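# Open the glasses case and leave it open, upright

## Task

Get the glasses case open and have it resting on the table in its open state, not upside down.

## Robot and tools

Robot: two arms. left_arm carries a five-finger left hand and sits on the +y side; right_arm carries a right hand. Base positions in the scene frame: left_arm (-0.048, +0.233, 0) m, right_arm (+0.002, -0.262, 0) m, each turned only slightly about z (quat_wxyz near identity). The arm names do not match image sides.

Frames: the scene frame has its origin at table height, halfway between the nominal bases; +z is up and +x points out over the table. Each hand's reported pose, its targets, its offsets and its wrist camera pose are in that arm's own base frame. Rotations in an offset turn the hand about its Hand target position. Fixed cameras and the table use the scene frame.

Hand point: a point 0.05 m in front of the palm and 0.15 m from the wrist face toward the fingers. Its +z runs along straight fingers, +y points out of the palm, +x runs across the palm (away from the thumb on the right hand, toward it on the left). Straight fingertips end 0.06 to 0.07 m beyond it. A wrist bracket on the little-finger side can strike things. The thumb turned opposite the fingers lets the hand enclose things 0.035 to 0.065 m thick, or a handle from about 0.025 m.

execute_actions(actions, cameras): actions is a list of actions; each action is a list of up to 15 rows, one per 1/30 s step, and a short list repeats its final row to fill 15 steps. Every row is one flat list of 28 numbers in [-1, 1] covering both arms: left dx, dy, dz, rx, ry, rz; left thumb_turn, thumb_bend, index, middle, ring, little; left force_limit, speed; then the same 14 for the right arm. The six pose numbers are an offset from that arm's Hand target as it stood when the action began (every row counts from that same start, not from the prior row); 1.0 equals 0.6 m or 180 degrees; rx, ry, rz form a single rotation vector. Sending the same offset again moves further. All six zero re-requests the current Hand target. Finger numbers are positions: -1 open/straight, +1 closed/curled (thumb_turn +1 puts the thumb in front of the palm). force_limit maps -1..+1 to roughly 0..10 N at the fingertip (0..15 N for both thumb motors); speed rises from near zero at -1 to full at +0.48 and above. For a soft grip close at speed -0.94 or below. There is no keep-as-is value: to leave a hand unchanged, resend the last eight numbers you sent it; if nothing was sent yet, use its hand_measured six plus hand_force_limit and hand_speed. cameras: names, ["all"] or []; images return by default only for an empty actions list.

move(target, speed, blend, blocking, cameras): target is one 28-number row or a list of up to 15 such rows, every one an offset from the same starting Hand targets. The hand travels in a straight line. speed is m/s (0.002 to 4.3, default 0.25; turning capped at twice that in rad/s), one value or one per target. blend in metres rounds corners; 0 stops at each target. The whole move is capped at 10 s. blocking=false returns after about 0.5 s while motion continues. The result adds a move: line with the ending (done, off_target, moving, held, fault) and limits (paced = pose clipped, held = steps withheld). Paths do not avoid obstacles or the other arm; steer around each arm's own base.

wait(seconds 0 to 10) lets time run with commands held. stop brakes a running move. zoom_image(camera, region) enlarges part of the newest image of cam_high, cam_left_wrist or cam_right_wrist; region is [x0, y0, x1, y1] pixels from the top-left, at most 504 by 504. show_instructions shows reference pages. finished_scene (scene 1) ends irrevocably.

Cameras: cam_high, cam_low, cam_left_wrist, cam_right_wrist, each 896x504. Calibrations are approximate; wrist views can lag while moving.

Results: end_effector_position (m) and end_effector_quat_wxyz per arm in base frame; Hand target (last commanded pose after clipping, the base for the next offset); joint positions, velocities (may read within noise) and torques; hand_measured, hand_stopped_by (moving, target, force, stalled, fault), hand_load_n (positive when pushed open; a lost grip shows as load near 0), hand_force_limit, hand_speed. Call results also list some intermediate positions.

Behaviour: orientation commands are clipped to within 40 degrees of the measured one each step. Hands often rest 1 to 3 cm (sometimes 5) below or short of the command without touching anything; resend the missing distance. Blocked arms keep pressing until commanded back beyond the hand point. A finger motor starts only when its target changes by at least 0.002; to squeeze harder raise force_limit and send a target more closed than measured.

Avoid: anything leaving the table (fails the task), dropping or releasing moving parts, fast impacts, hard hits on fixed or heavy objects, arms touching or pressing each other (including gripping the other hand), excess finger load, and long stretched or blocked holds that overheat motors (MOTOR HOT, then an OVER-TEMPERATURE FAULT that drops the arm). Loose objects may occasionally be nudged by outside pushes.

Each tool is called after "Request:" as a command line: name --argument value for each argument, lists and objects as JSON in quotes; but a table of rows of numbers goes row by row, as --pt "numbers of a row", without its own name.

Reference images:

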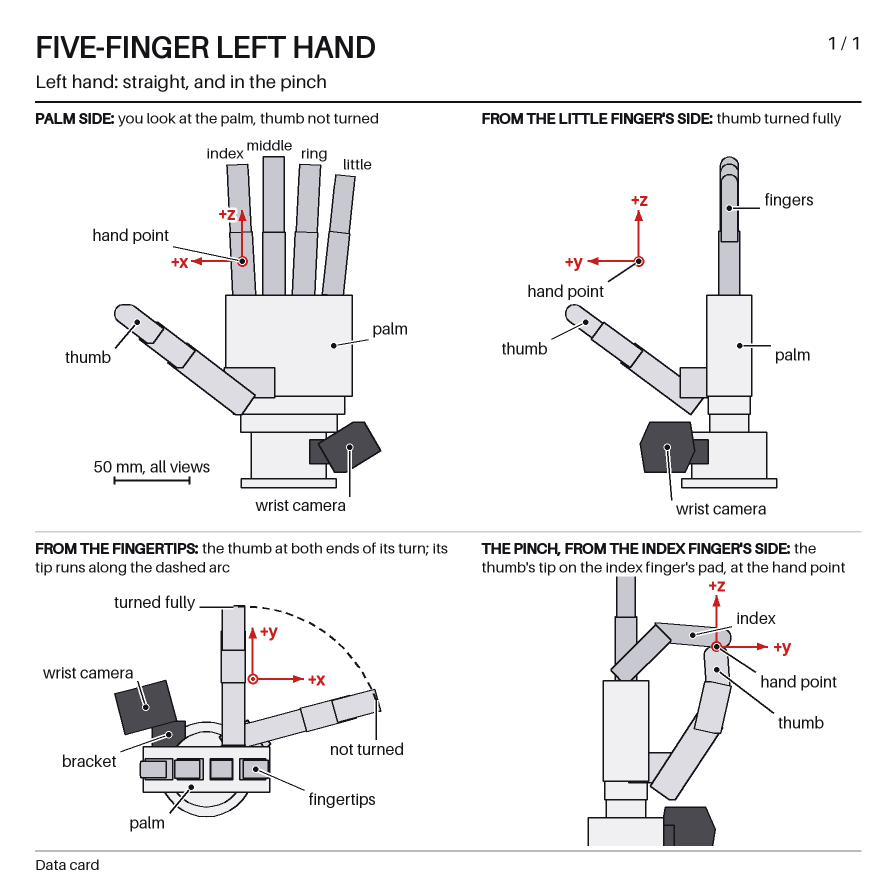

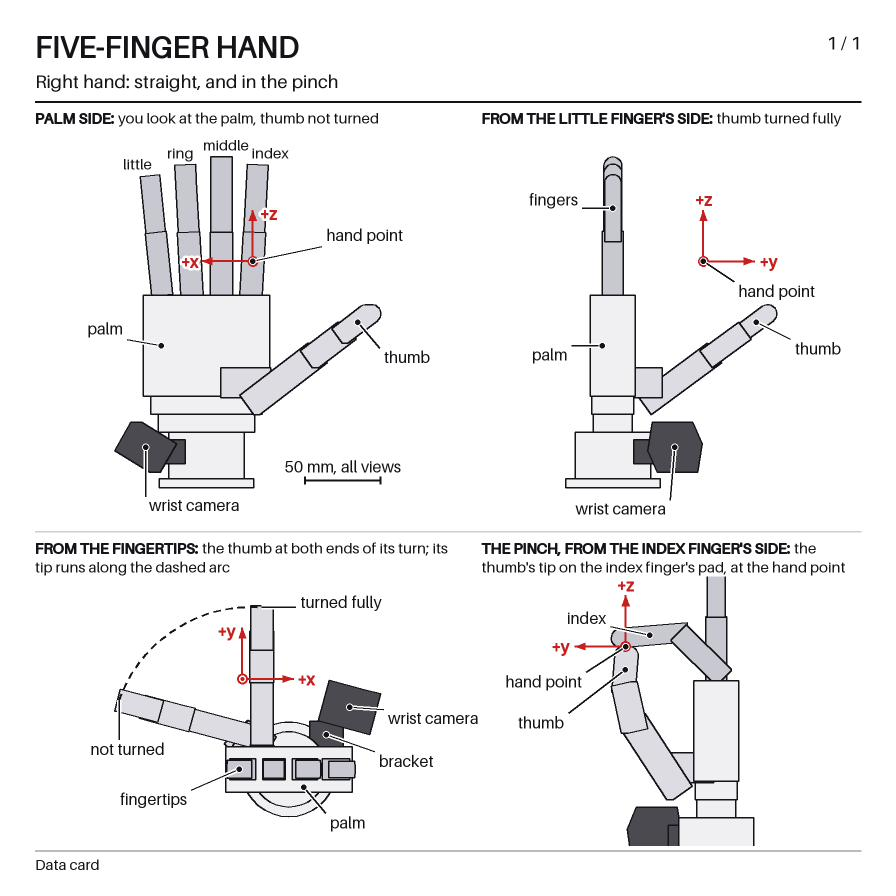

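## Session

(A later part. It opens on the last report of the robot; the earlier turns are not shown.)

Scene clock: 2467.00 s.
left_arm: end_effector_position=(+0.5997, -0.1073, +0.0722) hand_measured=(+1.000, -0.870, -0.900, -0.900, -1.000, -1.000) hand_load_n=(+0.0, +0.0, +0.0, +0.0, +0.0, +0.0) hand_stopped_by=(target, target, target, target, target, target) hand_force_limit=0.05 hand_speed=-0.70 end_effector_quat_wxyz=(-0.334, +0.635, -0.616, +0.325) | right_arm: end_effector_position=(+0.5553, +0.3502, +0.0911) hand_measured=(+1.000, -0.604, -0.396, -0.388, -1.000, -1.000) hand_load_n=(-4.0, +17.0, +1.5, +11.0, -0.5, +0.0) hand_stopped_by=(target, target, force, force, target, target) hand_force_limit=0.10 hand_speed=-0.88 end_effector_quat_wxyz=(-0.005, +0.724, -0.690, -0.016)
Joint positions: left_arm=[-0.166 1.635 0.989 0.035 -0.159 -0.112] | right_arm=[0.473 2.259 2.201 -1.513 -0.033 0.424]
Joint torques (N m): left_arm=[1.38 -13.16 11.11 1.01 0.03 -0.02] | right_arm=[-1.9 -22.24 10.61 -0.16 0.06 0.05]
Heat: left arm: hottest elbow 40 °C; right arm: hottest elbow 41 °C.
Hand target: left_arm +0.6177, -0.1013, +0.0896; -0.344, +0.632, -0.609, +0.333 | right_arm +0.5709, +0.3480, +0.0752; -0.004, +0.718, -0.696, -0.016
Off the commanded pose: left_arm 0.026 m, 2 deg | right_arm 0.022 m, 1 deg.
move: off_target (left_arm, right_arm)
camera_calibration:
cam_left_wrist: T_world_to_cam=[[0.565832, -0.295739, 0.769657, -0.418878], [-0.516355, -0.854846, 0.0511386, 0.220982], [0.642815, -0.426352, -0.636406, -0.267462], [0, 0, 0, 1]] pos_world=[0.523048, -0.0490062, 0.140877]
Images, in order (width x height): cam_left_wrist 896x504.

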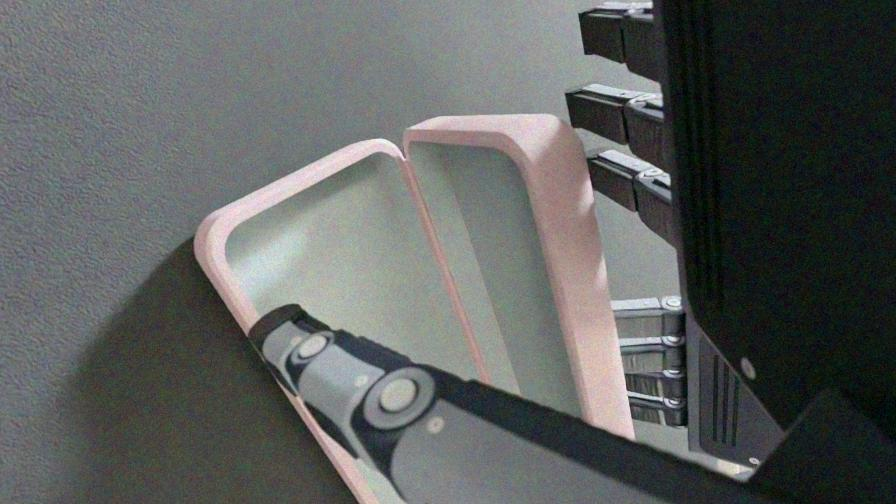

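Request:
move --target '[0,0,0,0,0,0,1,-0.87,-0.9,-0.9,-1,-1,0.05,-0.7,0.0133,0,-0.012,0,0.0278,0,1,-0.6,0.3,0.3,-1,-1,0.1,-0.88]' --speed 0.04 --cameras '["cam_left_wrist"]'

Scene clock: 2472.17 s.
left_arm: end_effector_position=(+0.5997, -0.1073, +0.0722) hand_measured=(+1.000, -0.870, -0.900, -0.900, -1.000, -1.000) hand_load_n=(+0.0, +0.0, +0.0, +0.0, -0.5, +0.0) hand_stopped_by=(target, target, target, target, target, target) hand_force_limit=0.05 hand_speed=-0.70 end_effector_quat_wxyz=(-0.334, +0.635, -0.616, +0.325) | right_arm: end_effector_position=(+0.5627, +0.3509, +0.0954) hand_measured=(+1.000, -0.604, -0.396, -0.388, -1.000, -1.000) hand_load_n=(-1.5, +16.0, +0.0, +11.5, -3.0, +0.0) hand_stopped_by=(target, target, force, force, target, target) hand_force_limit=0.10 hand_speed=-0.88 end_effector_quat_wxyz=(+0.023, +0.721, -0.691, -0.045)
Joint positions: left_arm=[-0.166 1.635 0.989 0.035 -0.159 -0.112] | right_arm=[0.459 2.368 2.391 -1.668 -0.07 0.415]
Joint torques (N m): left_arm=[1.32 -13.1 11.11 1.01 0.03 -0.02] | right_arm=[-1.44 -22.83 10.37 0.27 -0.04 0.01]
Heat: left arm: hottest elbow 40 °C; right arm: hottest elbow 41 °C.
Hand target: left_arm +0.6177, -0.1013, +0.0896; -0.344, +0.632, -0.609, +0.333 | right_arm +0.5789, +0.3479, +0.0681; +0.027, +0.717, -0.695, -0.047
Off the commanded pose: left_arm 0.026 m, 2 deg | right_arm 0.032 m, 1 deg.
move: off_target (left_arm, right_arm)
camera_calibration:
cam_left_wrist: T_world_to_cam=[[0.565832, -0.295739, 0.769657, -0.418878], [-0.516355, -0.854846, 0.0511386, 0.220982], [0.642815, -0.426352, -0.636406, -0.267462], [0, 0, 0, 1]] pos_world=[0.523048, -0.0490062, 0.140877]
Images, in order (width x height): cam_left_wrist 896x504.

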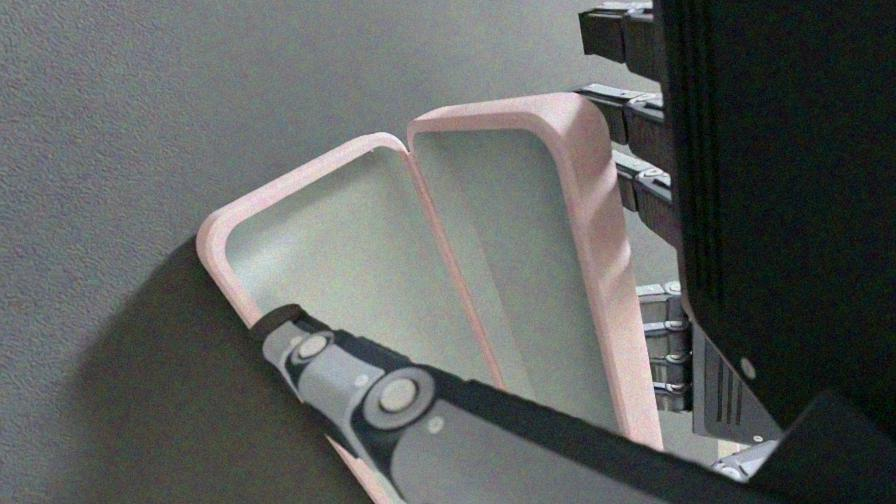

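Request:
move --pt "-0.01 0.003 0.065 0 0 0 1 -0.87 -0.95 -0.95 -1 -1 0.05 -0.7 0 0 0 0 0 0 1 -0.6 0.3 0.3 -1 -1 0.1 -0.88" --pt "-0.15 0.003 0.065 0 0 0 1 -0.87 -0.95 -0.95 -1 -1 0.05 -0.7 0 0 0 0 0 0 1 -0.6 0.3 0.3 -1 -1 0.1 -0.88" --speed '[0.08,0.1]' --cameras '["cam_left_wrist", "cam_right_wrist"]'

Scene clock: 2495.30 s.
left_arm: end_effector_position=(+0.5319, -0.0922, +0.1321) hand_measured=(+1.000, -0.870, -0.950, -0.950, -1.000, -1.000) hand_load_n=(+0.0, +0.5, +0.0, +0.0, +0.0, -0.5) hand_stopped_by=(target, target, target, target, target, target) hand_force_limit=0.05 hand_speed=-0.70 end_effector_quat_wxyz=(-0.348, +0.633, -0.607, +0.331) | right_arm: end_effector_position=(+0.5627, +0.3509, +0.0954) hand_measured=(+1.000, -0.604, -0.396, -0.388, -1.000, -1.000) hand_load_n=(-2.0, +16.0, +0.0, +12.0, -3.0, -0.5) hand_stopped_by=(target, target, force, force, target, target) hand_force_limit=0.10 hand_speed=-0.88 end_effector_quat_wxyz=(+0.023, +0.721, -0.691, -0.045)
Joint positions: left_arm=[-0.167 1.363 0.851 -0.067 -0.179 -0.112] | right_arm=[0.459 2.368 2.391 -1.668 -0.07 0.415]
Joint torques (N m): left_arm=[-1.14 -10.05 7.77 1.55 -0.16 -0.16] | right_arm=[-1.55 -22.3 10.41 0.14 0.01 -0.06]
Heat: left arm: hottest elbow 41 °C; right arm: hottest elbow 40 °C.
Hand target: left_arm +0.5277, -0.0995, +0.1287; -0.344, +0.632, -0.609, +0.333 | right_arm +0.5790, +0.3479, +0.0682; +0.027, +0.717, -0.695, -0.047
Off the commanded pose: left_arm 0.009 m, 1 deg | right_arm 0.032 m, 1 deg.
move: off_target (right_arm)
camera_calibration:
cam_left_wrist: T_world_to_cam=[[0.544403, -0.291921, 0.786389, -0.412517], [-0.50452, -0.862915, 0.0289407, 0.191669], [0.670138, -0.412504, -0.617054, -0.195136], [0, 0, 0, 1]] pos_world=[0.452044, -0.035523, 0.198442]
cam_right_wrist: T_world_to_cam=[[-0.95035, -0.296228, 0.0953101, 0.631023], [-0.201231, 0.818647, 0.537888, -0.225545], [-0.237363, 0.492003, -0.837611, 0.149247], [0, 0, 0, 1]] pos_world=[0.589731, 0.298138, 0.186186]
Images, in order (width x height): cam_left_wrist 896x504, cam_right_wrist 896x504.

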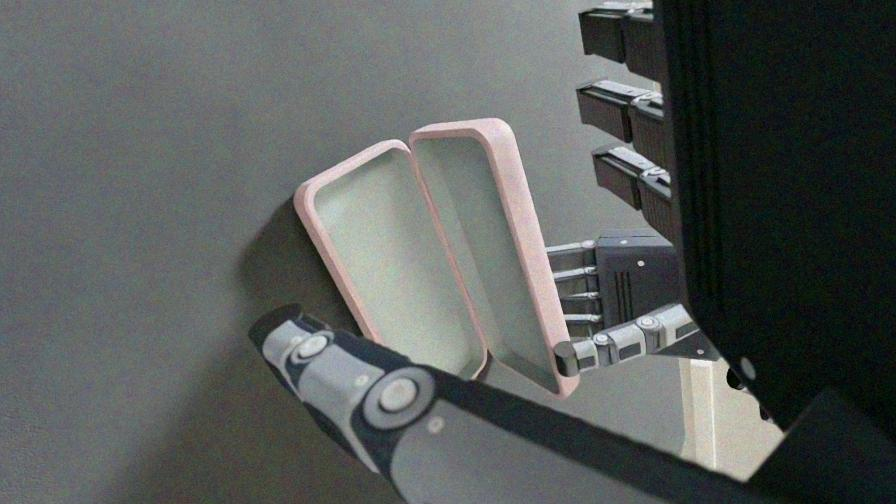

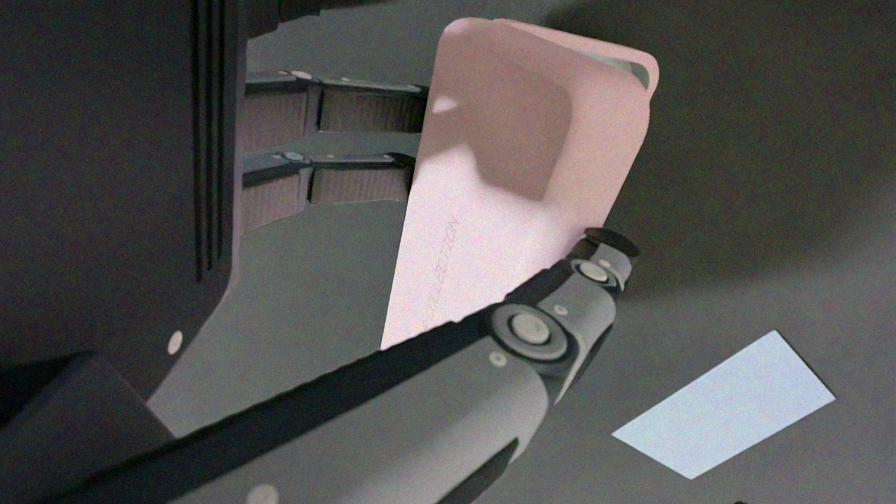

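Request:
move --pt "0 -0.03 -0.02 0 0 0 1 -0.87 -0.95 -0.95 -1 -1 0.05 -0.7 0 0 0 0 0 0 1 -0.6 0.3 0.3 -1 -1 0.1 -0.88" --pt "0 -0.03 -0.083 0 0 0 1 -0.87 -0.95 -0.95 -1 -1 0.05 -0.7 0 0 0 0 0 0 1 -0.6 0.3 0.3 -1 -1 0.1 -0.88" --speed '[0.08,0.08]' --cameras '["cam_left_wrist", "cam_right_wrist"]'

Scene clock: 2517.67 s.
left_arm: end_effector_position=(+0.5341, -0.1107, +0.0980) hand_measured=(+1.000, -0.870, -0.950, -0.950, -1.000, -1.000) hand_load_n=(+0.0, +0.0, +0.0, +1.0, +0.0, +0.0) hand_stopped_by=(target, target, target, target, target, target) hand_force_limit=0.05 hand_speed=-0.70 end_effector_quat_wxyz=(-0.355, +0.630, -0.601, +0.341) | right_arm: end_effector_position=(+0.5628, +0.3510, +0.0954) hand_measured=(+1.000, -0.604, -0.396, -0.388, -1.000, -1.000) hand_load_n=(+0.5, +15.0, +0.0, +12.5, -4.5, +0.0) hand_stopped_by=(target, target, force, force, target, target) hand_force_limit=0.10 hand_speed=-0.88 end_effector_quat_wxyz=(+0.023, +0.721, -0.691, -0.045)
Joint positions: left_arm=[-0.211 1.43 0.796 0.078 -0.217 -0.137] | right_arm=[0.459 2.369 2.393 -1.669 -0.07 0.415]
Joint torques (N m): left_arm=[-1.03 -8.23 7.02 1.62 -0.09 -0.15] | right_arm=[-1.9 -21.71 10.17 0.05 -0.07 -0.02]
Heat: left arm: hottest elbow 41 °C; right arm: hottest elbow 40 °C.
Hand target: left_arm +0.5277, -0.1173, +0.0788; -0.344, +0.632, -0.609, +0.333 | right_arm +0.5789, +0.3480, +0.0681; +0.027, +0.717, -0.695, -0.047
Off the commanded pose: left_arm 0.021 m, 2 deg | right_arm 0.032 m, 1 deg.
move: off_target (left_arm, right_arm)
camera_calibration:
cam_left_wrist: T_world_to_cam=[[0.523423, -0.286917, 0.802314, -0.382166], [-0.503868, -0.863552, 0.0199027, 0.17827], [0.687129, -0.414678, -0.59657, -0.236621], [0, 0, 0, 1]] pos_world=[0.452448, -0.0538257, 0.161908]
cam_right_wrist: T_world_to_cam=[[-0.950319, -0.296201, 0.0956973, 0.631057], [-0.201024, 0.818724, 0.537848, -0.225691], [-0.237661, 0.49189, -0.837593, 0.149344], [0, 0, 0, 1]] pos_world=[0.58983, 0.298237, 0.186086]
Images, in order (width x height): cam_left_wrist 896x504, cam_right_wrist 896x504.

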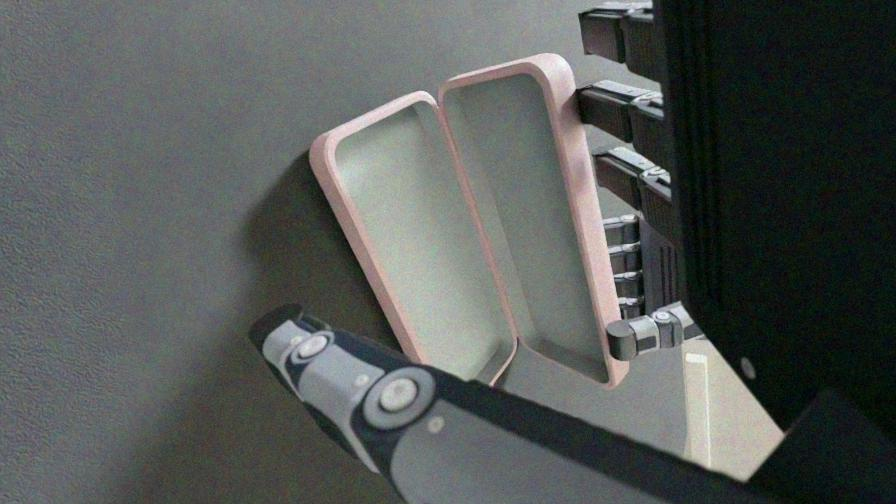

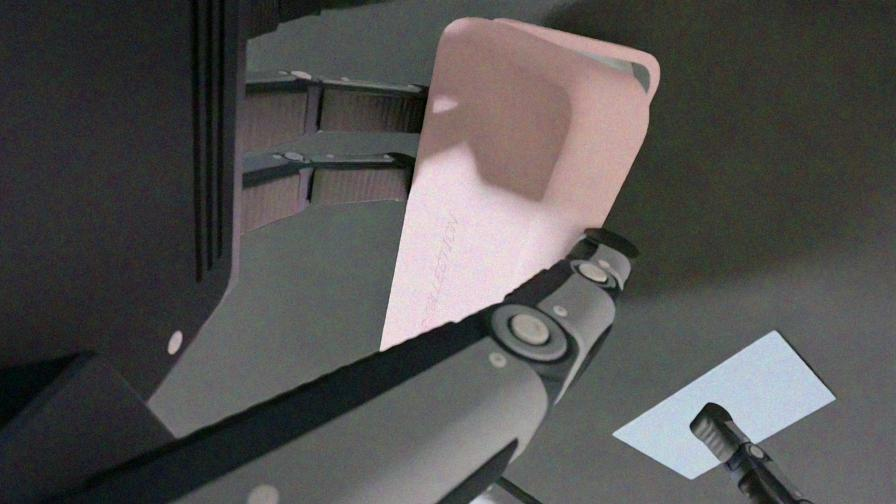

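Request:
move --pt "-0.03 0 0.045 0 0 0 1 -0.87 -0.95 -0.95 -1 -1 0.05 -0.7 0 0 0 0 0 0 1 -0.6 0.3 0.3 -1 -1 0.1 -0.88" --pt "-0.07 0 0.03 0 0 0 1 -0.87 -0.95 -0.95 -1 -1 0.05 -0.7 0 0 0 0 0 0 1 -0.6 0.3 0.3 -1 -1 0.1 -0.88" --pt "-0.07 0 -0.005 0 0 0 1 -0.87 -0.95 -0.95 -1 -1 0.05 -0.7 0 0 0 0 0 0 1 -0.6 0.3 0.3 -1 -1 0.1 -0.88" --speed '[0.08,0.08,0.08]' --cameras '["cam_left_wrist"]'

Scene clock: 2525.93 s.
left_arm: end_effector_position=(+0.4874, -0.1100, +0.0824) hand_measured=(+1.000, -0.870, -0.950, -0.950, -1.000, -1.000) hand_load_n=(+0.0, +0.0, +0.0, +0.0, +0.0, +0.0) hand_stopped_by=(target, target, target, target, target, target) hand_force_limit=0.05 hand_speed=-0.70 end_effector_quat_wxyz=(-0.348, +0.633, -0.607, +0.331) | right_arm: end_effector_position=(+0.5628, +0.3510, +0.0954) hand_measured=(+1.000, -0.604, -0.396, -0.388, -1.000, -1.000) hand_load_n=(-1.5, +15.5, +0.0, +12.0, -3.5, +0.0) hand_stopped_by=(target, target, force, force, target, target) hand_force_limit=0.10 hand_speed=-0.88 end_effector_quat_wxyz=(+0.023, +0.721, -0.691, -0.046)
Joint positions: left_arm=[-0.235 1.344 0.678 0.08 -0.236 -0.151] | right_arm=[0.459 2.369 2.393 -1.669 -0.07 0.413]
Joint torques (N m): left_arm=[-1.14 -7.59 7.46 2.04 -0.2 -0.16] | right_arm=[-1.14 -22.95 10.22 0.27 -0.02 -0.03]
Heat: left arm: hottest elbow 41 °C; right arm: hottest elbow 41 °C.
Hand target: left_arm +0.4857, -0.1175, +0.0758; -0.344, +0.632, -0.609, +0.333 | right_arm +0.5789, +0.3481, +0.0681; +0.027, +0.717, -0.695, -0.047
Off the commanded pose: left_arm 0.010 m, 1 deg | right_arm 0.032 m, 1 deg.
move: off_target (right_arm)
camera_calibration:
cam_left_wrist: T_world_to_cam=[[0.54452, -0.291641, 0.786412, -0.354548], [-0.504173, -0.863115, 0.0290089, 0.155044], [0.670304, -0.412284, -0.617021, -0.203365], [0, 0, 0, 1]] pos_world=[0.407544, -0.0534235, 0.148842]
Images, in order (width x height): cam_left_wrist 896x504.

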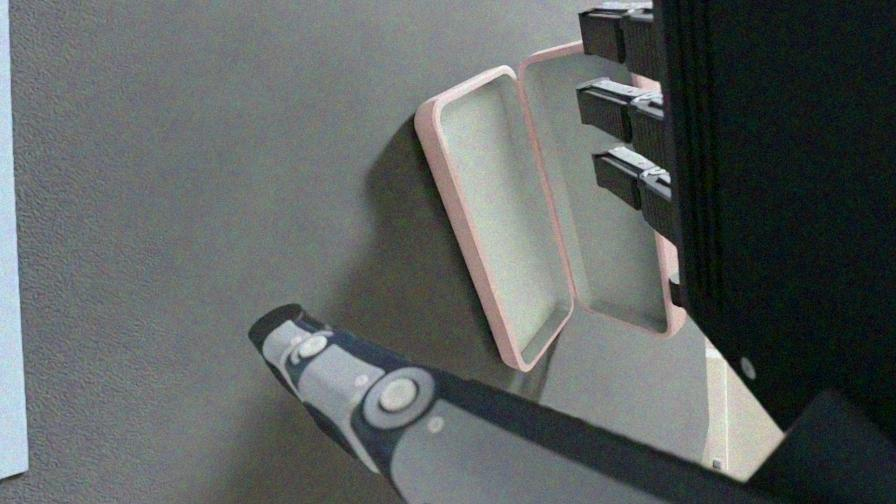

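Request:
move --pt "0 0 -0.025 0 0 0 1 -0.87 -0.95 -0.95 -1 -1 0.05 -0.7 0 0 0 0 0 0 1 -0.6 0.3 0.3 -1 -1 0.1 -0.88" --pt "0.065 0 -0.02 0 0 0 1 -0.87 -0.95 -0.95 -1 -1 0.05 -0.7 0 0 0 0 0 0 1 -0.6 0.3 0.3 -1 -1 0.1 -0.88" --speed '[0.06,0.05]' --cameras '["cam_left_wrist"]'

Scene clock: 2534.60 s.
left_arm: end_effector_position=(+0.5059, -0.1176, +0.0532) hand_measured=(+1.000, -0.870, -0.950, -0.950, -1.000, -1.000) hand_load_n=(+0.0, +0.0, +0.0, +0.0, +0.0, +0.5) hand_stopped_by=(target, target, target, target, target, target) hand_force_limit=0.05 hand_speed=-0.70 end_effector_quat_wxyz=(-0.337, +0.634, -0.615, +0.325) | right_arm: end_effector_position=(+0.5628, +0.3510, +0.0954) hand_measured=(+1.000, -0.604, -0.396, -0.388, -1.000, -1.000) hand_load_n=(-1.5, +15.5, +0.0, +11.5, -3.0, +0.0) hand_stopped_by=(target, target, force, force, target, target) hand_force_limit=0.10 hand_speed=-0.88 end_effector_quat_wxyz=(+0.023, +0.721, -0.691, -0.046)
Joint positions: left_arm=[-0.235 1.461 0.715 0.132 -0.221 -0.151] | right_arm=[0.459 2.369 2.393 -1.669 -0.07 0.413]
Joint torques (N m): left_arm=[0.91 -8.64 10.37 1.54 -0.01 -0.05] | right_arm=[-1.49 -21.95 10.04 0.28 -0.02 0.03]
Heat: left arm: hottest elbow 41 °C; right arm: hottest elbow 42 °C.
Hand target: left_arm +0.5247, -0.1175, +0.0639; -0.344, +0.632, -0.609, +0.333 | right_arm +0.5789, +0.3481, +0.0681; +0.027, +0.717, -0.695, -0.047
Off the commanded pose: left_arm 0.022 m, 1 deg | right_arm 0.032 m, 1 deg.
move: off_target (left_arm, right_arm)
camera_calibration:
cam_left_wrist: T_world_to_cam=[[0.563436, -0.297128, 0.770879, -0.353267], [-0.513919, -0.856634, 0.0454422, 0.163431], [0.646859, -0.421773, -0.635359, -0.225108], [0, 0, 0, 1]] pos_world=[0.428647, -0.0599092, 0.121875]
Images, in order (width x height): cam_left_wrist 896x504.

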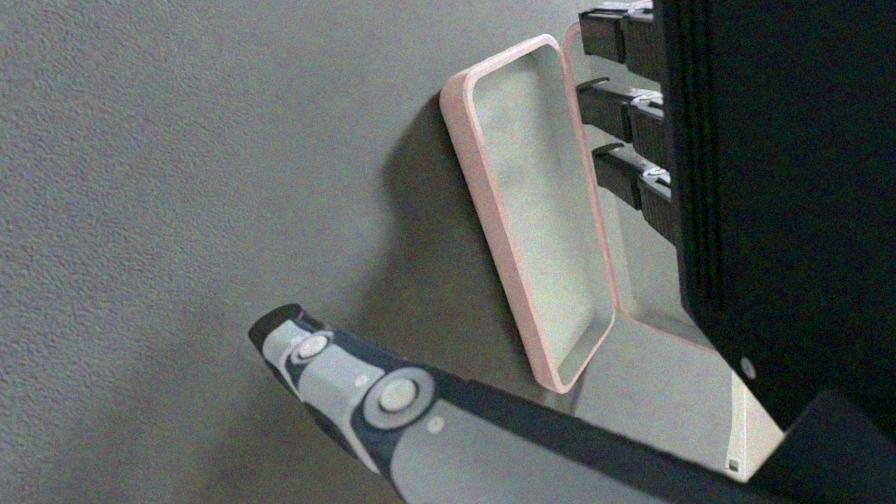

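Request:
move --target '[0.045,0,0.012,0,0,0,1,-0.87,-0.95,-0.95,-1,-1,0.05,-0.7,0,0,0,0,0,0,1,-0.6,0.3,0.3,-1,-1,0.1,-0.88]' --speed 0.05 --cameras '["cam_left_wrist"]'

Scene clock: 2539.33 s.
left_arm: end_effector_position=(+0.5303, -0.1215, +0.0591) hand_measured=(+1.000, -0.870, -0.950, -0.950, -1.000, -1.000) hand_load_n=(+0.0, +0.0, +0.0, +0.0, -1.0, +0.0) hand_stopped_by=(target, target, target, target, target, target) hand_force_limit=0.05 hand_speed=-0.70 end_effector_quat_wxyz=(-0.335, +0.634, -0.616, +0.328) | right_arm: end_effector_position=(+0.5634, +0.3511, +0.0953) hand_measured=(+1.000, -0.604, -0.396, -0.388, -1.000, -1.000) hand_load_n=(+0.5, +15.0, +1.5, +11.5, -4.0, +0.0) hand_stopped_by=(target, target, force, force, target, target) hand_force_limit=0.10 hand_speed=-0.88 end_effector_quat_wxyz=(+0.022, +0.721, -0.691, -0.046)
Joint positions: left_arm=[-0.228 1.508 0.786 0.112 -0.21 -0.147] | right_arm=[0.458 2.37 2.396 -1.669 -0.071 0.413]
Joint torques (N m): left_arm=[1.44 -9.47 11.06 1.29 0.01 -0.01] | right_arm=[-1.26 -22.42 9.85 0.24 -0.03 0]
Heat: left arm: hottest elbow 41 °C; right arm: hottest elbow 42 °C.
Hand target: left_arm +0.5517, -0.1174, +0.0710; -0.344, +0.632, -0.609, +0.333 | right_arm +0.5788, +0.3481, +0.0680; +0.027, +0.717, -0.695, -0.047
Off the commanded pose: left_arm 0.025 m, 1 deg | right_arm 0.031 m, 1 deg.
move: off_target (left_arm, right_arm)
camera_calibration:
cam_left_wrist: T_world_to_cam=[[0.560674, -0.295592, 0.773479, -0.371115], [-0.517296, -0.854435, 0.0484438, 0.174247], [0.646568, -0.427279, -0.631968, -0.239631], [0, 0, 0, 1]] pos_world=[0.45315, -0.0632054, 0.12717]
Images, in order (width x height): cam_left_wrist 896x504.

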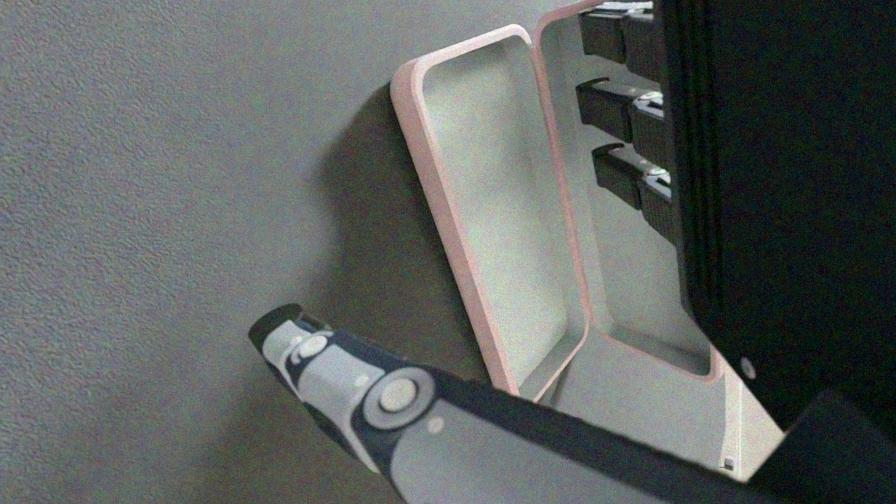

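Request:
move --target '[0,0,0,0,0,0,1,-0.87,-0.95,-0.95,-1,-1,0.05,-0.7,0,0,0,0,0,0,1,-0.6,-0.43,-0.43,-1,-1,0.1,-0.88]' --speed 0.05 --cameras '["cam_left_wrist", "cam_right_wrist"]'

Scene clock: 2544.10 s.
left_arm: end_effector_position=(+0.5338, -0.1219, +0.0627) hand_measured=(+1.000, -0.870, -0.950, -0.950, -1.000, -1.000) hand_load_n=(+0.0, +0.0, +0.0, +0.0, +0.0, -0.5) hand_stopped_by=(target, target, target, target, target, target) hand_force_limit=0.05 hand_speed=-0.70 end_effector_quat_wxyz=(-0.337, +0.633, -0.614, +0.330) | right_arm: end_effector_position=(+0.5640, +0.3511, +0.0953) hand_measured=(+1.000, -0.600, -0.430, -0.430, -1.000, -1.000) hand_load_n=(+0.0, +0.0, +0.0, +0.0, -3.5, +0.0) hand_stopped_by=(target, target, target, target, target, target) hand_force_limit=0.10 hand_speed=-0.88 end_effector_quat_wxyz=(+0.022, +0.721, -0.691, -0.045)
Joint positions: left_arm=[-0.227 1.508 0.794 0.112 -0.209 -0.146] | right_arm=[0.458 2.372 2.398 -1.669 -0.071 0.413]
Joint torques (N m): left_arm=[1.38 -9.47 10.65 1.18 0 -0.02] | right_arm=[-1.38 -22.71 9.87 0.31 -0.03 -0.01]
Heat: left arm: hottest elbow 41 °C; right arm: hottest elbow 42 °C.
Hand target: left_arm +0.5517, -0.1175, +0.0711; -0.344, +0.632, -0.609, +0.333 | right_arm +0.5789, +0.3479, +0.0680; +0.027, +0.717, -0.695, -0.047
Off the commanded pose: left_arm 0.020 m, 1 deg | right_arm 0.031 m, 1 deg.
move: off_target (left_arm, right_arm)
camera_calibration:
cam_left_wrist: T_world_to_cam=[[0.554881, -0.294925, 0.777899, -0.373146], [-0.517818, -0.854281, 0.0454797, 0.176084], [0.651131, -0.428046, -0.626742, -0.242685], [0, 0, 0, 1]] pos_world=[0.456251, -0.0635053, 0.13016]
cam_right_wrist: T_world_to_cam=[[-0.950394, -0.296662, 0.0935018, 0.63271], [-0.202217, 0.817697, 0.538962, -0.224616], [-0.236346, 0.493319, -0.837125, 0.148231], [0, 0, 0, 1]] pos_world=[0.590936, 0.298244, 0.185988]
Images, in order (width x height): cam_left_wrist 896x504, cam_right_wrist 896x504.

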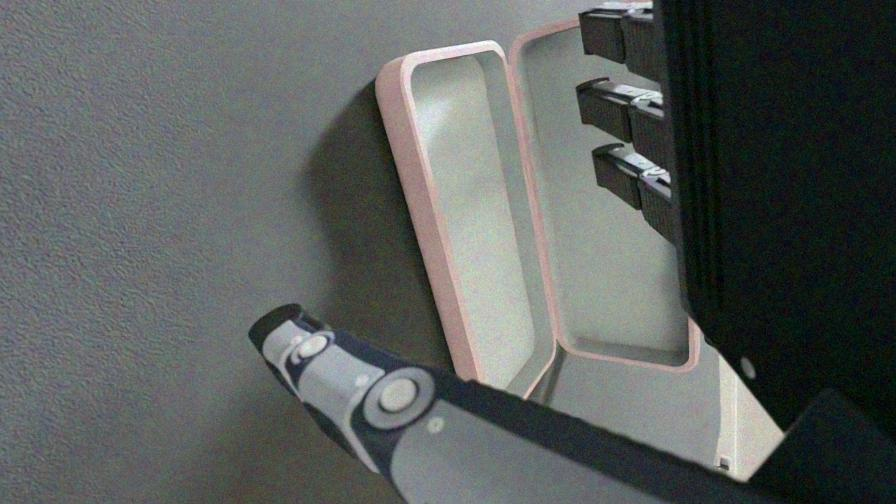

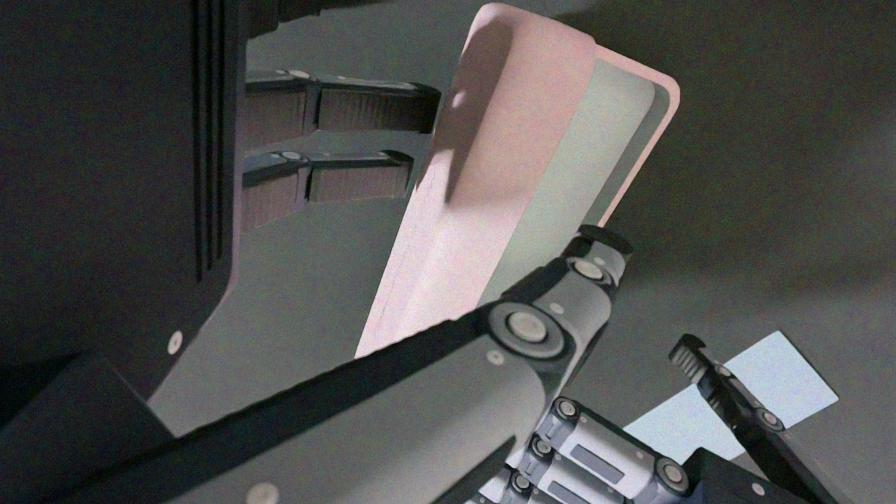

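Request:
move --target '[-0.12,0,0.02,0,0,0,1,-0.87,-0.95,-0.95,-1,-1,0.05,-0.7,0,0,0,0,0,0,1,-0.6,-0.43,-0.43,-1,-1,0.1,-0.88]' --speed 0.08 --cameras '["cam_left_wrist", "cam_right_wrist"]'

Scene clock: 2548.83 s.
left_arm: end_effector_position=(+0.4867, -0.1114, +0.0879) hand_measured=(+1.000, -0.870, -0.950, -0.950, -1.000, -1.000) hand_load_n=(+0.0, +0.0, +0.0, +0.0, +0.0, +0.0) hand_stopped_by=(target, target, target, target, target, target) hand_force_limit=0.05 hand_speed=-0.70 end_effector_quat_wxyz=(-0.351, +0.632, -0.605, +0.335) | right_arm: end_effector_position=(+0.5640, +0.3511, +0.0953) hand_measured=(+1.000, -0.600, -0.430, -0.430, -1.000, -1.000) hand_load_n=(+0.0, +0.0, +0.0, +0.0, -3.5, +0.0) hand_stopped_by=(target, target, target, target, target, target) hand_force_limit=0.10 hand_speed=-0.88 end_effector_quat_wxyz=(+0.022, +0.721, -0.691, -0.045)
Joint positions: left_arm=[-0.24 1.331 0.677 0.078 -0.24 -0.152] | right_arm=[0.458 2.372 2.398 -1.669 -0.071 0.413]
Joint torques (N m): left_arm=[-1.14 -8.82 7.31 0.96 -0.22 -0.18] | right_arm=[-1.44 -22.36 9.76 0.35 0.01 0.01]
Heat: left arm: hottest elbow 41 °C; right arm: hottest elbow 42 °C.
Hand target: left_arm +0.4797, -0.1174, +0.0831; -0.344, +0.632, -0.609, +0.333 | right_arm +0.5789, +0.3479, +0.0680; +0.027, +0.717, -0.695, -0.047
Off the commanded pose: left_arm 0.010 m, 1 deg | right_arm 0.031 m, 1 deg.
move: off_target (right_arm)
camera_calibration:
cam_left_wrist: T_world_to_cam=[[0.536075, -0.290039, 0.792781, -0.355123], [-0.504755, -0.862882, 0.0256273, 0.153941], [0.676643, -0.413898, -0.608968, -0.204052], [0, 0, 0, 1]] pos_world=[0.406146, -0.0546235, 0.153329]
cam_right_wrist: T_world_to_cam=[[-0.950394, -0.296662, 0.0935018, 0.63271], [-0.202217, 0.817697, 0.538962, -0.224616], [-0.236346, 0.493319, -0.837125, 0.148231], [0, 0, 0, 1]] pos_world=[0.590936, 0.298244, 0.185988]
Images, in order (width x height): cam_left_wrist 896x504, cam_right_wrist 896x504.

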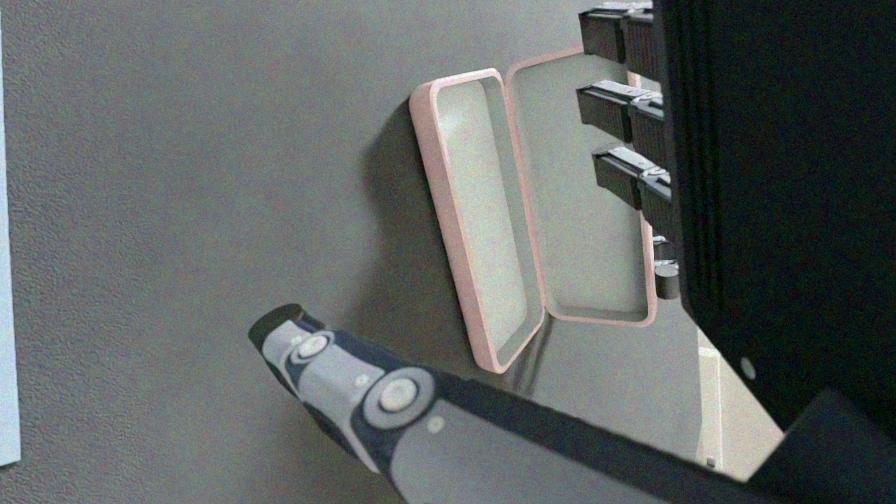

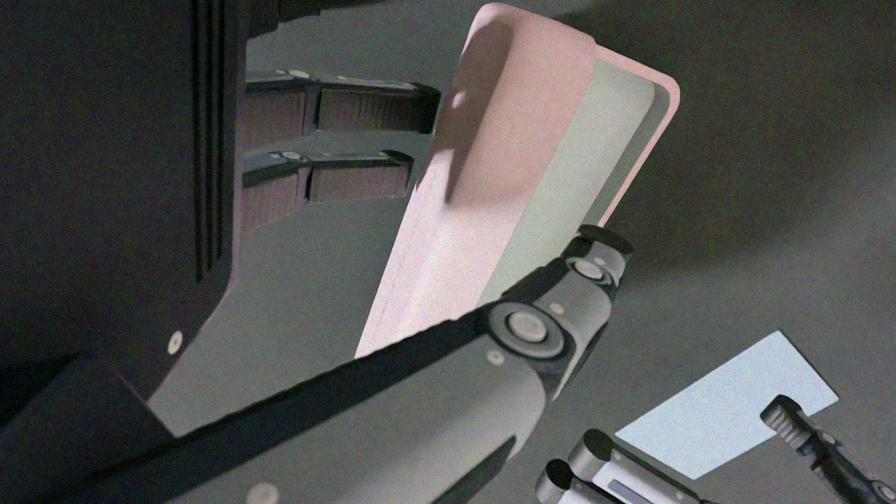

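Request:
move --pt "0 0 0 0 0 0 1 -0.87 -0.95 -0.95 -1 -1 0.05 -0.7 0 0 0.001 0 0 0 1 -0.6 -0.85 -0.85 -1 -1 0.1 -0.7" --pt "0 0 0 0 0 0 1 -0.87 -0.95 -0.95 -1 -1 0.05 -0.7 -0.012 0 0.09 0 0 0 1 -0.6 -0.85 -0.85 -1 -1 0.1 -0.7" --speed '[0.05,0.07]' --cameras '["cam_left_wrist", "cam_right_wrist"]'

Scene clock: 2559.60 s.
left_arm: end_effector_position=(+0.4867, -0.1115, +0.0879) hand_measured=(+1.000, -0.870, -0.950, -0.950, -1.000, -1.000) hand_load_n=(+0.0, +0.0, +0.0, +0.0, +0.0, +0.0) hand_stopped_by=(target, target, target, target, target, target) hand_force_limit=0.05 hand_speed=-0.70 end_effector_quat_wxyz=(-0.351, +0.632, -0.605, +0.335) | right_arm: end_effector_position=(+0.5627, +0.3509, +0.1022) hand_measured=(+1.000, -0.600, -0.850, -0.850, -1.000, -1.000) hand_load_n=(+0.0, +0.0, +0.0, +0.0, +0.0, -0.5) hand_stopped_by=(target, target, target, target, target, target) hand_force_limit=0.10 hand_speed=-0.70 end_effector_quat_wxyz=(+0.025, +0.721, -0.691, -0.048)
Joint positions: left_arm=[-0.24 1.331 0.677 0.078 -0.24 -0.153] | right_arm=[0.458 2.378 2.426 -1.7 -0.073 0.413]
Joint torques (N m): left_arm=[-1.14 -8.82 7.3 1.03 -0.2 -0.16] | right_arm=[-1.2 -28.45 9.47 -0.62 -0.09 0.07]
Heat: left arm: hottest elbow 40 °C; right arm: hottest elbow 42 °C.
Hand target: left_arm +0.4798, -0.1174, +0.0831; -0.344, +0.632, -0.609, +0.333 | right_arm +0.5717, +0.3479, +0.1221; +0.027, +0.717, -0.695, -0.047
Off the commanded pose: left_arm 0.010 m, 1 deg | right_arm 0.022 m, 1 deg.
joint sent to its limit (right arm) — joint 4 (wrist pitch), lower limit. The joint targets still meet the commanded pose.
move: off_target (right_arm)
camera_calibration:
cam_left_wrist: T_world_to_cam=[[0.536132, -0.28973, 0.792855, -0.35517], [-0.504566, -0.862987, 0.0258318, 0.15374], [0.676739, -0.413897, -0.608863, -0.204148], [0, 0, 0, 1]] pos_world=[0.406146, -0.0547238, 0.153329]
cam_right_wrist: T_world_to_cam=[[-0.949557, -0.296385, 0.102455, 0.62926], [-0.197457, 0.818901, 0.538898, -0.231543], [-0.243622, 0.491484, -0.836117, 0.158456], [0, 0, 0, 1]] pos_world=[0.590402, 0.298235, 0.192796]
Images, in order (width x height): cam_left_wrist 896x504, cam_right_wrist 896x504.

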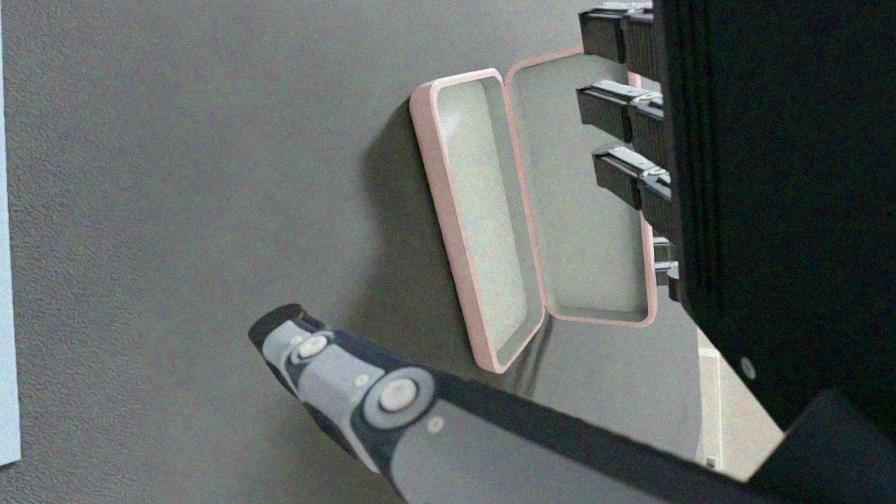

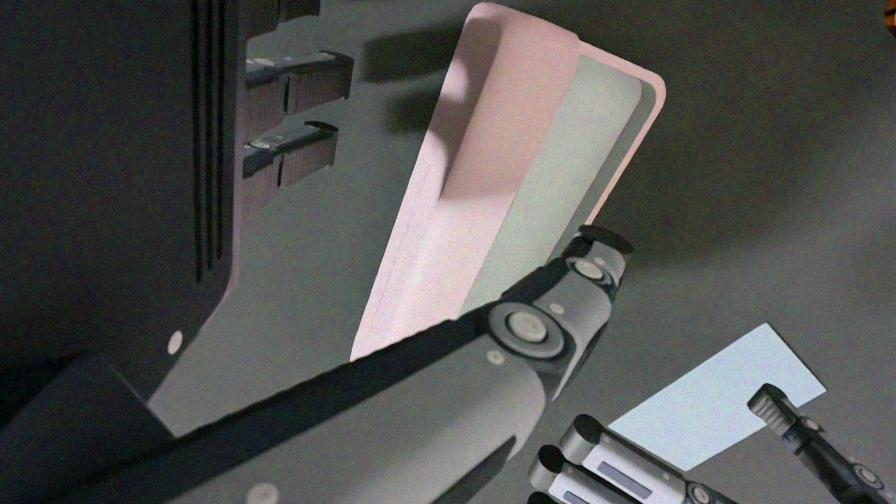

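Request:
move --pt "0 0 0 0 0 0 1 -0.87 -0.95 -0.95 -1 -1 0.05 -0.7 0 0 0.06 0 -0.02 0 1 -0.6 -0.85 -0.85 -1 -1 0.1 -0.7" --pt "0 0 0 0 0 0 1 -0.87 -0.95 -0.95 -1 -1 0.05 -0.7 0 0 0.12 0 -0.06 0 1 -0.6 -0.85 -0.85 -1 -1 0.1 -0.7" --speed '[0.07,0.08]' --cameras '["cam_left_wrist", "cam_right_wrist"]'

Scene clock: 2567.10 s.
left_arm: end_effector_position=(+0.4867, -0.1115, +0.0879) hand_measured=(+1.000, -0.870, -0.950, -0.950, -1.000, -1.000) hand_load_n=(+0.0, +0.0, +0.0, +0.0, +0.0, +0.0) hand_stopped_by=(target, target, target, target, target, target) hand_force_limit=0.05 hand_speed=-0.70 end_effector_quat_wxyz=(-0.351, +0.632, -0.605, +0.335) | right_arm: end_effector_position=(+0.5691, +0.3369, +0.1784) hand_measured=(+1.000, -0.600, -0.850, -0.850, -1.000, -1.000) hand_load_n=(+0.0, +0.0, +0.0, +0.0, +0.0, -0.5) hand_stopped_by=(target, target, target, target, target, target) hand_force_limit=0.10 hand_speed=-0.70 end_effector_quat_wxyz=(-0.020, +0.717, -0.696, +0.013)
Joint positions: left_arm=[-0.24 1.331 0.677 0.078 -0.24 -0.153] | right_arm=[0.458 2.251 2.426 -1.7 0.011 0.428]
Joint torques (N m): left_arm=[-1.08 -8.82 7.3 1.05 -0.2 -0.16] | right_arm=[0.38 -26.7 9.95 -0.03 0.16 0.08]
Heat: left arm: hottest elbow 40 °C; right arm: hottest elbow 41 °C.
Hand target: left_arm +0.4798, -0.1174, +0.0831; -0.344, +0.632, -0.609, +0.333 | right_arm +0.5717, +0.3479, +0.1940; -0.039, +0.718, -0.695, +0.021
Off the commanded pose: left_arm 0.010 m, 1 deg | right_arm 0.019 m, 2 deg.
move: off_target (right_arm)
camera_calibration:
cam_left_wrist: T_world_to_cam=[[0.536132, -0.28973, 0.792855, -0.35517], [-0.504566, -0.862987, 0.0258318, 0.15374], [0.676739, -0.413897, -0.608863, -0.204148], [0, 0, 0, 1]] pos_world=[0.406146, -0.0547238, 0.153329]
cam_right_wrist: T_world_to_cam=[[-0.958502, -0.282827, -0.0358307, 0.648467], [-0.263686, 0.831741, 0.488546, -0.217541], [-0.108372, 0.47772, -0.871802, 0.164669], [0, 0, 0, 1]] pos_world=[0.58204, 0.285676, 0.273073]
Images, in order (width x height): cam_left_wrist 896x504, cam_right_wrist 896x504.

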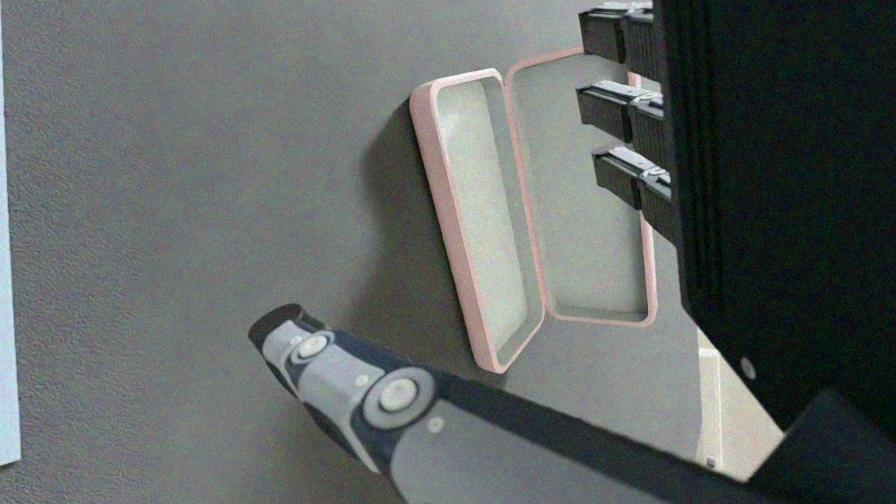

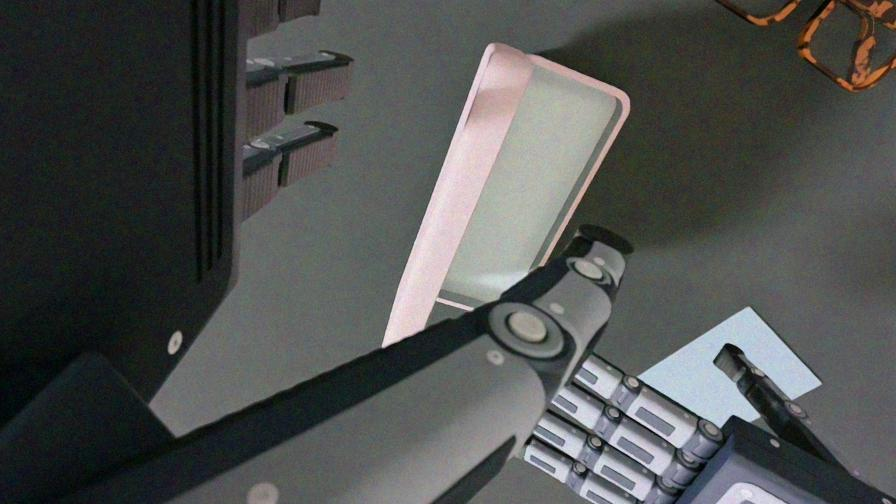

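Request:
move --pt "0.04 0 -0.025 0 0 0 1 -0.87 -0.95 -0.95 -1 -1 0.05 -0.7 0 0 0 0 0 0 1 -0.6 -0.85 -0.85 -1 -1 0.1 -0.7" --pt "0.12 0 -0.02 0 0 0 1 -0.87 -0.95 -0.95 -1 -1 0.05 -0.7 0 0 0 0 0 0 1 -0.6 -0.85 -0.85 -1 -1 0.1 -0.7" --speed '[0.08,0.06]' --blend '[0.01,0]' --cameras '["cam_left_wrist", "cam_right_wrist"]'

Scene clock: 2583.97 s.
left_arm: end_effector_position=(+0.5315, -0.1209, +0.0605) hand_measured=(+1.000, -0.870, -0.950, -0.950, -1.000, -1.000) hand_load_n=(+0.0, +0.0, +0.0, -0.5, -0.5, -0.5) hand_stopped_by=(target, target, target, target, target, target) hand_force_limit=0.05 hand_speed=-0.70 end_effector_quat_wxyz=(-0.335, +0.634, -0.616, +0.326) | right_arm: end_effector_position=(+0.5691, +0.3368, +0.1784) hand_measured=(+1.000, -0.600, -0.850, -0.850, -1.000, -1.000) hand_load_n=(+0.0, +0.0, +0.0, +0.0, +0.0, -0.5) hand_stopped_by=(target, target, target, target, target, target) hand_force_limit=0.10 hand_speed=-0.70 end_effector_quat_wxyz=(-0.020, +0.717, -0.697, +0.013)
Joint positions: left_arm=[-0.227 1.508 0.792 0.102 -0.21 -0.147] | right_arm=[0.458 2.251 2.426 -1.7 0.011 0.429]
Joint torques (N m): left_arm=[1.32 -9.41 10.76 1.55 0.01 -0.01] | right_arm=[0.5 -26.7 10.09 0.28 0.12 0.11]
Heat: left arm: hottest elbow 40 °C; right arm: hottest elbow 41 °C.
Hand target: left_arm +0.5517, -0.1174, +0.0710; -0.344, +0.632, -0.609, +0.333 | right_arm +0.5717, +0.3479, +0.1940; -0.039, +0.718, -0.695, +0.021
Off the commanded pose: left_arm 0.023 m, 2 deg | right_arm 0.019 m, 2 deg.
move: off_target (left_arm, right_arm)
camera_calibration:
cam_left_wrist: T_world_to_cam=[[0.563042, -0.295914, 0.771634, -0.373949], [-0.516181, -0.855092, 0.048725, 0.174674], [0.6454, -0.425737, -0.634198, -0.238203], [0, 0, 0, 1]] pos_world=[0.454449, -0.0627066, 0.128973]
cam_right_wrist: T_world_to_cam=[[-0.958611, -0.282455, -0.0358353, 0.648427], [-0.263405, 0.832016, 0.48823, -0.217695], [-0.108087, 0.477461, -0.871979, 0.164625], [0, 0, 0, 1]] pos_world=[0.582041, 0.285674, 0.273072]
Images, in order (width x height): cam_left_wrist 896x504, cam_right_wrist 896x504.

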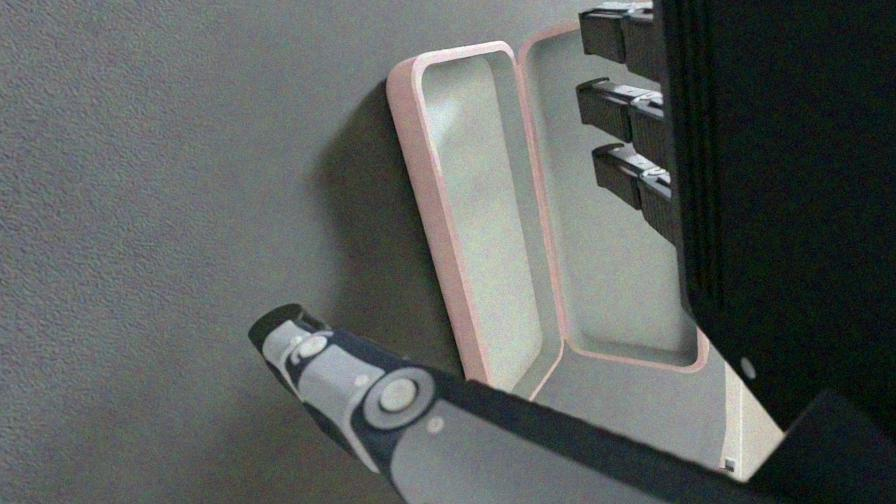

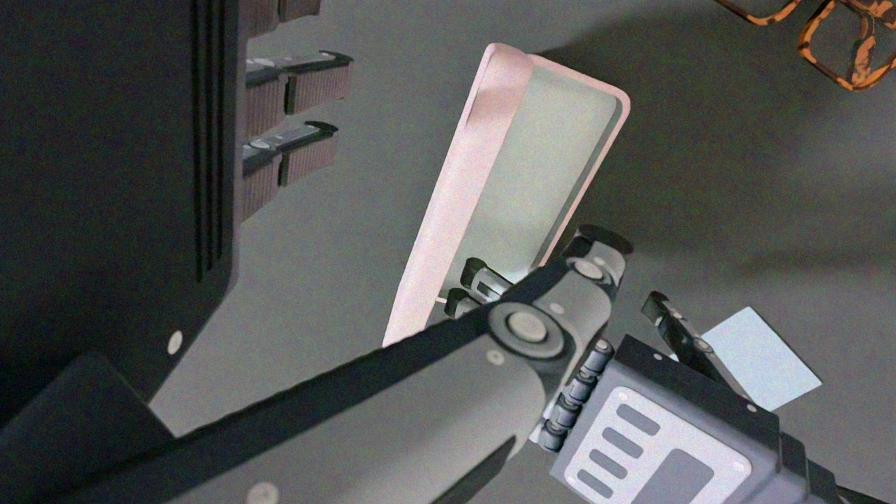

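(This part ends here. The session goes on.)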